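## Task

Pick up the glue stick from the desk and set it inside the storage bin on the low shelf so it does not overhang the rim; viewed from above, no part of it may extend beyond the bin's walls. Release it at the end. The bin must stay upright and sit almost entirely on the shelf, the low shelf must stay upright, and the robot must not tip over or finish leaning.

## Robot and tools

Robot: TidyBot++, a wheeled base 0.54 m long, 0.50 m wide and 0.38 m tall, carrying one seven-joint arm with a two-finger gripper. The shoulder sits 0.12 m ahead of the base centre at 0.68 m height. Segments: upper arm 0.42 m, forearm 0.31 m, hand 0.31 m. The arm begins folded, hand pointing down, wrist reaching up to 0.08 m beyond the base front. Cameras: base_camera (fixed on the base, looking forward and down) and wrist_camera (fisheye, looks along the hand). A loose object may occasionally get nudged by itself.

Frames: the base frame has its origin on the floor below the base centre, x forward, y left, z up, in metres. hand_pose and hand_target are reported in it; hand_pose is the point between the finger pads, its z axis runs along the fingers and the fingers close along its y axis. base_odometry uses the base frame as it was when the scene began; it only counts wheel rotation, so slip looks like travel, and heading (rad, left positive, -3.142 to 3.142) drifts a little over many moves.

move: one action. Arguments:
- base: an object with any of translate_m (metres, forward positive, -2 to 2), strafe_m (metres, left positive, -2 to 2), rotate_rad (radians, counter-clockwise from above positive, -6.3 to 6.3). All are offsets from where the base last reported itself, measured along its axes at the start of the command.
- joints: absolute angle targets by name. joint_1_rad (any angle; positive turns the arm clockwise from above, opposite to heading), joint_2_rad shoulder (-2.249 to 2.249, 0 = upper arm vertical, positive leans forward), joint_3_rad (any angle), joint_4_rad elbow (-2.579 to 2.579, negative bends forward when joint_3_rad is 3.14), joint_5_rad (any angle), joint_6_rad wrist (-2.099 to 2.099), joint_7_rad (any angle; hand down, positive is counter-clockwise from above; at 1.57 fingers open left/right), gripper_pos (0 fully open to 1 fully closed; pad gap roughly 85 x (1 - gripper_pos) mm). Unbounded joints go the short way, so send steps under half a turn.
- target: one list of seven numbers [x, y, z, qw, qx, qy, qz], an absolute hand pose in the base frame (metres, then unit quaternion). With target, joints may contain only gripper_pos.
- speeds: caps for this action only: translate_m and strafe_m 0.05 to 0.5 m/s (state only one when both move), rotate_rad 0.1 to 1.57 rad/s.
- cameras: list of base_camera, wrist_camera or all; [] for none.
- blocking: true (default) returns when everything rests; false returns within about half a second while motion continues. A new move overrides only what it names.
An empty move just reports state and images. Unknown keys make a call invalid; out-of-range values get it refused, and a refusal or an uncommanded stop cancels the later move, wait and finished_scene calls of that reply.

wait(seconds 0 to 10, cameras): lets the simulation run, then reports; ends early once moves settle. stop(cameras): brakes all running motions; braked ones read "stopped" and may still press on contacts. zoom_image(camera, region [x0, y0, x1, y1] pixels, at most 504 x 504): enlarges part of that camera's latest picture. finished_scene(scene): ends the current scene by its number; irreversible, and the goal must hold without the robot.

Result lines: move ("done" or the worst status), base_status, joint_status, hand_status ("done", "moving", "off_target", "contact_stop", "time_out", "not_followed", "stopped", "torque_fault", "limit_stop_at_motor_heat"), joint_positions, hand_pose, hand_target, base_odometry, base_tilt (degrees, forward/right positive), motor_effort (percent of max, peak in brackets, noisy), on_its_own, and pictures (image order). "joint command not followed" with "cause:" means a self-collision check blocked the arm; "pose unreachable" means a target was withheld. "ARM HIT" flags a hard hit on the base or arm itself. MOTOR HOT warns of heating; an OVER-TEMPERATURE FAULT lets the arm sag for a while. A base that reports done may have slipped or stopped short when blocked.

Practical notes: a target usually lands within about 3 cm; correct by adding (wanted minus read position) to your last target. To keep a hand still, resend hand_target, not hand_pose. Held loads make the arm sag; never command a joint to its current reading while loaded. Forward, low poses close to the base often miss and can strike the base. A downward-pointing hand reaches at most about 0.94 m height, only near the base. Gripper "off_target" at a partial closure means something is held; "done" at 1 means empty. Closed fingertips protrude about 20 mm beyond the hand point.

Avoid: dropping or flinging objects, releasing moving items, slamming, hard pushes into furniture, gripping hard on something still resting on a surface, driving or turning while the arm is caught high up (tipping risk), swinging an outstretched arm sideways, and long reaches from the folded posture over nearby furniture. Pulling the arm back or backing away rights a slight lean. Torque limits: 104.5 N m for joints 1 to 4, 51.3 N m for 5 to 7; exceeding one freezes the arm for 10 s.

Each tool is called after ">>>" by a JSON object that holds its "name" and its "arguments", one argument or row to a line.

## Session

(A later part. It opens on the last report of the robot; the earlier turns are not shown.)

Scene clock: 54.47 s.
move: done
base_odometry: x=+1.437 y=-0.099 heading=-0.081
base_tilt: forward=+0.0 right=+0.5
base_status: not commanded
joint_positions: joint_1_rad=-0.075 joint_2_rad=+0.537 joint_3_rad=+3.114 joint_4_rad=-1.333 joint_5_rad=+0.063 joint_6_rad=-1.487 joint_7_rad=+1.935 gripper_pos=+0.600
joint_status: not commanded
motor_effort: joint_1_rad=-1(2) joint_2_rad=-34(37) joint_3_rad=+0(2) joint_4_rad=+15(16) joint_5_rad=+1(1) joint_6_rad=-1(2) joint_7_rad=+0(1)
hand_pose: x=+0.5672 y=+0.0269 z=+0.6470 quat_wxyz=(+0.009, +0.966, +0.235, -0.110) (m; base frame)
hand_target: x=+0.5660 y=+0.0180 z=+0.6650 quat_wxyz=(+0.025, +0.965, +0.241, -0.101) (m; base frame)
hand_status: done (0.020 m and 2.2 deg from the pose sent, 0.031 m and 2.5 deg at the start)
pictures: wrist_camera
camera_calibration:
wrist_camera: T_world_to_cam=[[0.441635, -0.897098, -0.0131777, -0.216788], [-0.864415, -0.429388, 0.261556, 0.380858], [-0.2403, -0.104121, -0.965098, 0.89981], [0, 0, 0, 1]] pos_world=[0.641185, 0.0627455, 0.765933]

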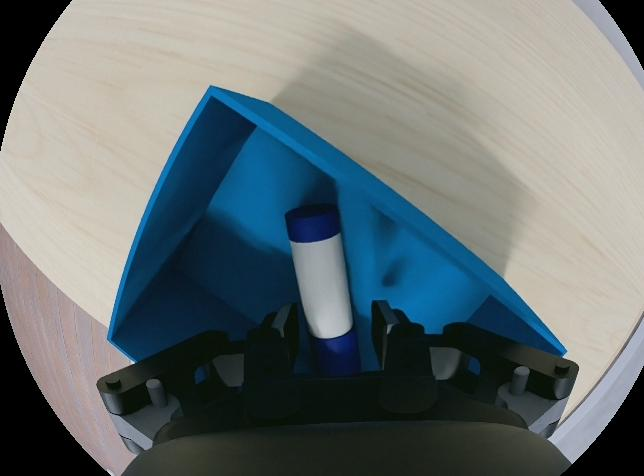

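Bin is staying put. Continue up.

>>> {"name": "move", "arguments": {
  "target": [0.566, 0.018, 0.72, 0.02, 0.967, 0.241, -0.08],
  "cameras": ["wrist_camera"]
}}

>>> {"name": "move", "arguments": {
  "target": [0.56, 0.018, 0.81, 0, 0.97, 0.242, 0],
  "cameras": []
}}

>>> {"name": "move", "arguments": {
  "target": [0.46, 0.0, 0.90, 0, 0.970, 0.242, 0],
  "cameras": ["wrist_camera"]
}}

Scene clock: 55.67 s.
move: done
base_odometry: x=+1.437 y=-0.099 heading=-0.081
base_tilt: forward=-0.1 right=+0.4
base_status: not commanded
joint_positions: joint_1_rad=-0.066 joint_2_rad=+0.477 joint_3_rad=+3.114 joint_4_rad=-1.242 joint_5_rad=+0.063 joint_6_rad=-1.565 joint_7_rad=+1.935 gripper_pos=+0.600
joint_status: not commanded
motor_effort: joint_1_rad=-1(1) joint_2_rad=-33(38) joint_3_rad=+0(1) joint_4_rad=+16(16) joint_5_rad=+1(1) joint_6_rad=-1(2) joint_7_rad=+0(0)
hand_pose: x=+0.5785 y=+0.0231 z=+0.7015 quat_wxyz=(+0.015, +0.971, +0.228, -0.074) (m; base frame)
hand_target: x=+0.5660 y=+0.0180 z=+0.7200 quat_wxyz=(+0.020, +0.967, +0.241, -0.080) (m; base frame)
hand_status: done (0.023 m and 1.8 deg from the pose sent, 0.074 m and 3.7 deg at the start)
pictures: wrist_camera
camera_calibration:
wrist_camera: T_world_to_cam=[[0.42849, -0.903421, 0.0150398, -0.236404], [-0.887448, -0.417669, 0.194907, 0.434555], [-0.169802, -0.0968629, -0.980706, 0.924682], [0, 0, 0, 1]] pos_world=[0.643954, 0.0574956, 0.825699]

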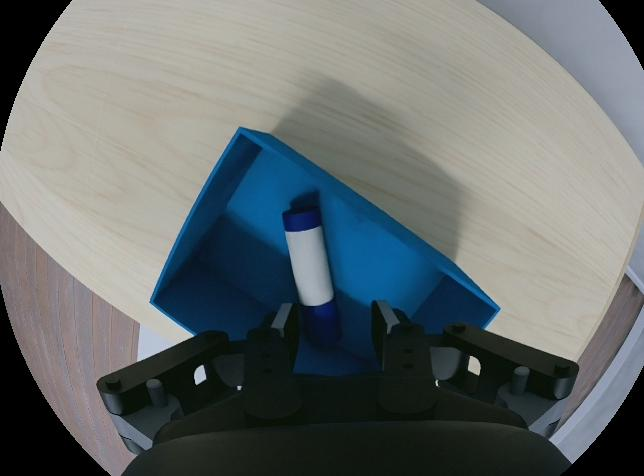

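Scene clock: 56.77 s.
move: done
base_odometry: x=+1.437 y=-0.099 heading=-0.081
base_tilt: forward=+0.0 right=+0.4
base_status: not commanded
joint_positions: joint_1_rad=-0.014 joint_2_rad=+0.332 joint_3_rad=+3.114 joint_4_rad=-1.138 joint_5_rad=+0.051 joint_6_rad=-1.646 joint_7_rad=+1.962 gripper_pos=+0.600
joint_status: not commanded
motor_effort: joint_1_rad=-1(2) joint_2_rad=-29(37) joint_3_rad=-1(2) joint_4_rad=+17(17) joint_5_rad=+1(2) joint_6_rad=+0(1) joint_7_rad=+0(0)
hand_pose: x=+0.5766 y=+0.0029 z=+0.8004 quat_wxyz=(+0.023, +0.977, +0.212, +0.009) (m; base frame)
hand_target: x=+0.5600 y=+0.0180 z=+0.8100 quat_wxyz=(+0.000, +0.970, +0.242, +0.000) (m; base frame)
hand_status: done (0.024 m and 4.5 deg from the pose sent, 0.110 m and 8.8 deg at the start)
pictures: none
No camera images: "cameras" was empty.

Scene clock: 58.00 s.
move: done
base_odometry: x=+1.437 y=-0.099 heading=-0.081
base_tilt: forward=+0.0 right=+0.5
base_status: not commanded
joint_positions: joint_1_rad=-0.004 joint_2_rad=+0.125 joint_3_rad=+3.115 joint_4_rad=-1.105 joint_5_rad=+0.042 joint_6_rad=-1.881 joint_7_rad=+2.015 gripper_pos=+0.600
joint_status: not commanded
motor_effort: joint_1_rad=-1(1) joint_2_rad=-21(33) joint_3_rad=-1(1) joint_4_rad=+16(18) joint_5_rad=+1(1) joint_6_rad=+1(2) joint_7_rad=+0(0)
hand_pose: x=+0.4769 y=-0.0008 z=+0.8934 quat_wxyz=(+0.021, +0.973, +0.229, +0.011) (m; base frame)
hand_target: x=+0.4600 y=+0.0000 z=+0.9000 quat_wxyz=(+0.000, +0.970, +0.242, +0.000) (m; base frame)
hand_status: done (0.018 m and 3.1 deg from the pose sent, 0.153 m and 4.5 deg at the start)
pictures: wrist_camera
camera_calibration:
wrist_camera: T_world_to_cam=[[0.425924, -0.902625, 0.0621087, -0.258142], [-0.904754, -0.424683, 0.0326324, 0.450231], [-0.0030783, -0.070092, -0.997536, 1.02889], [0, 0, 0, 1]] pos_world=[0.520464, 0.0303168, 1.0277]

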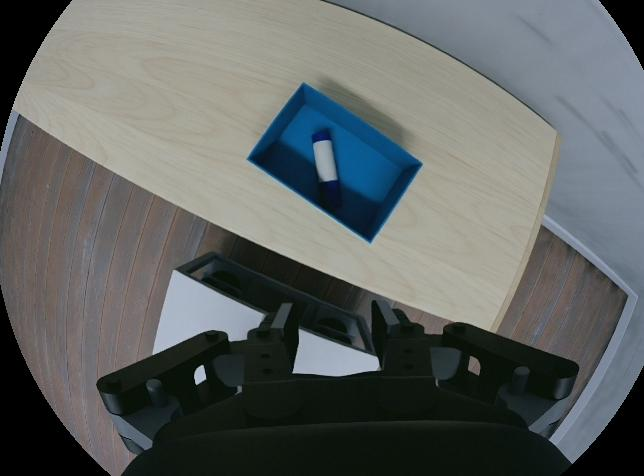

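Stick lies flat inside the bin.

>>> {"name": "finished_scene", "arguments": {
  "scene": 3
}}

The scene is finished: the task was done.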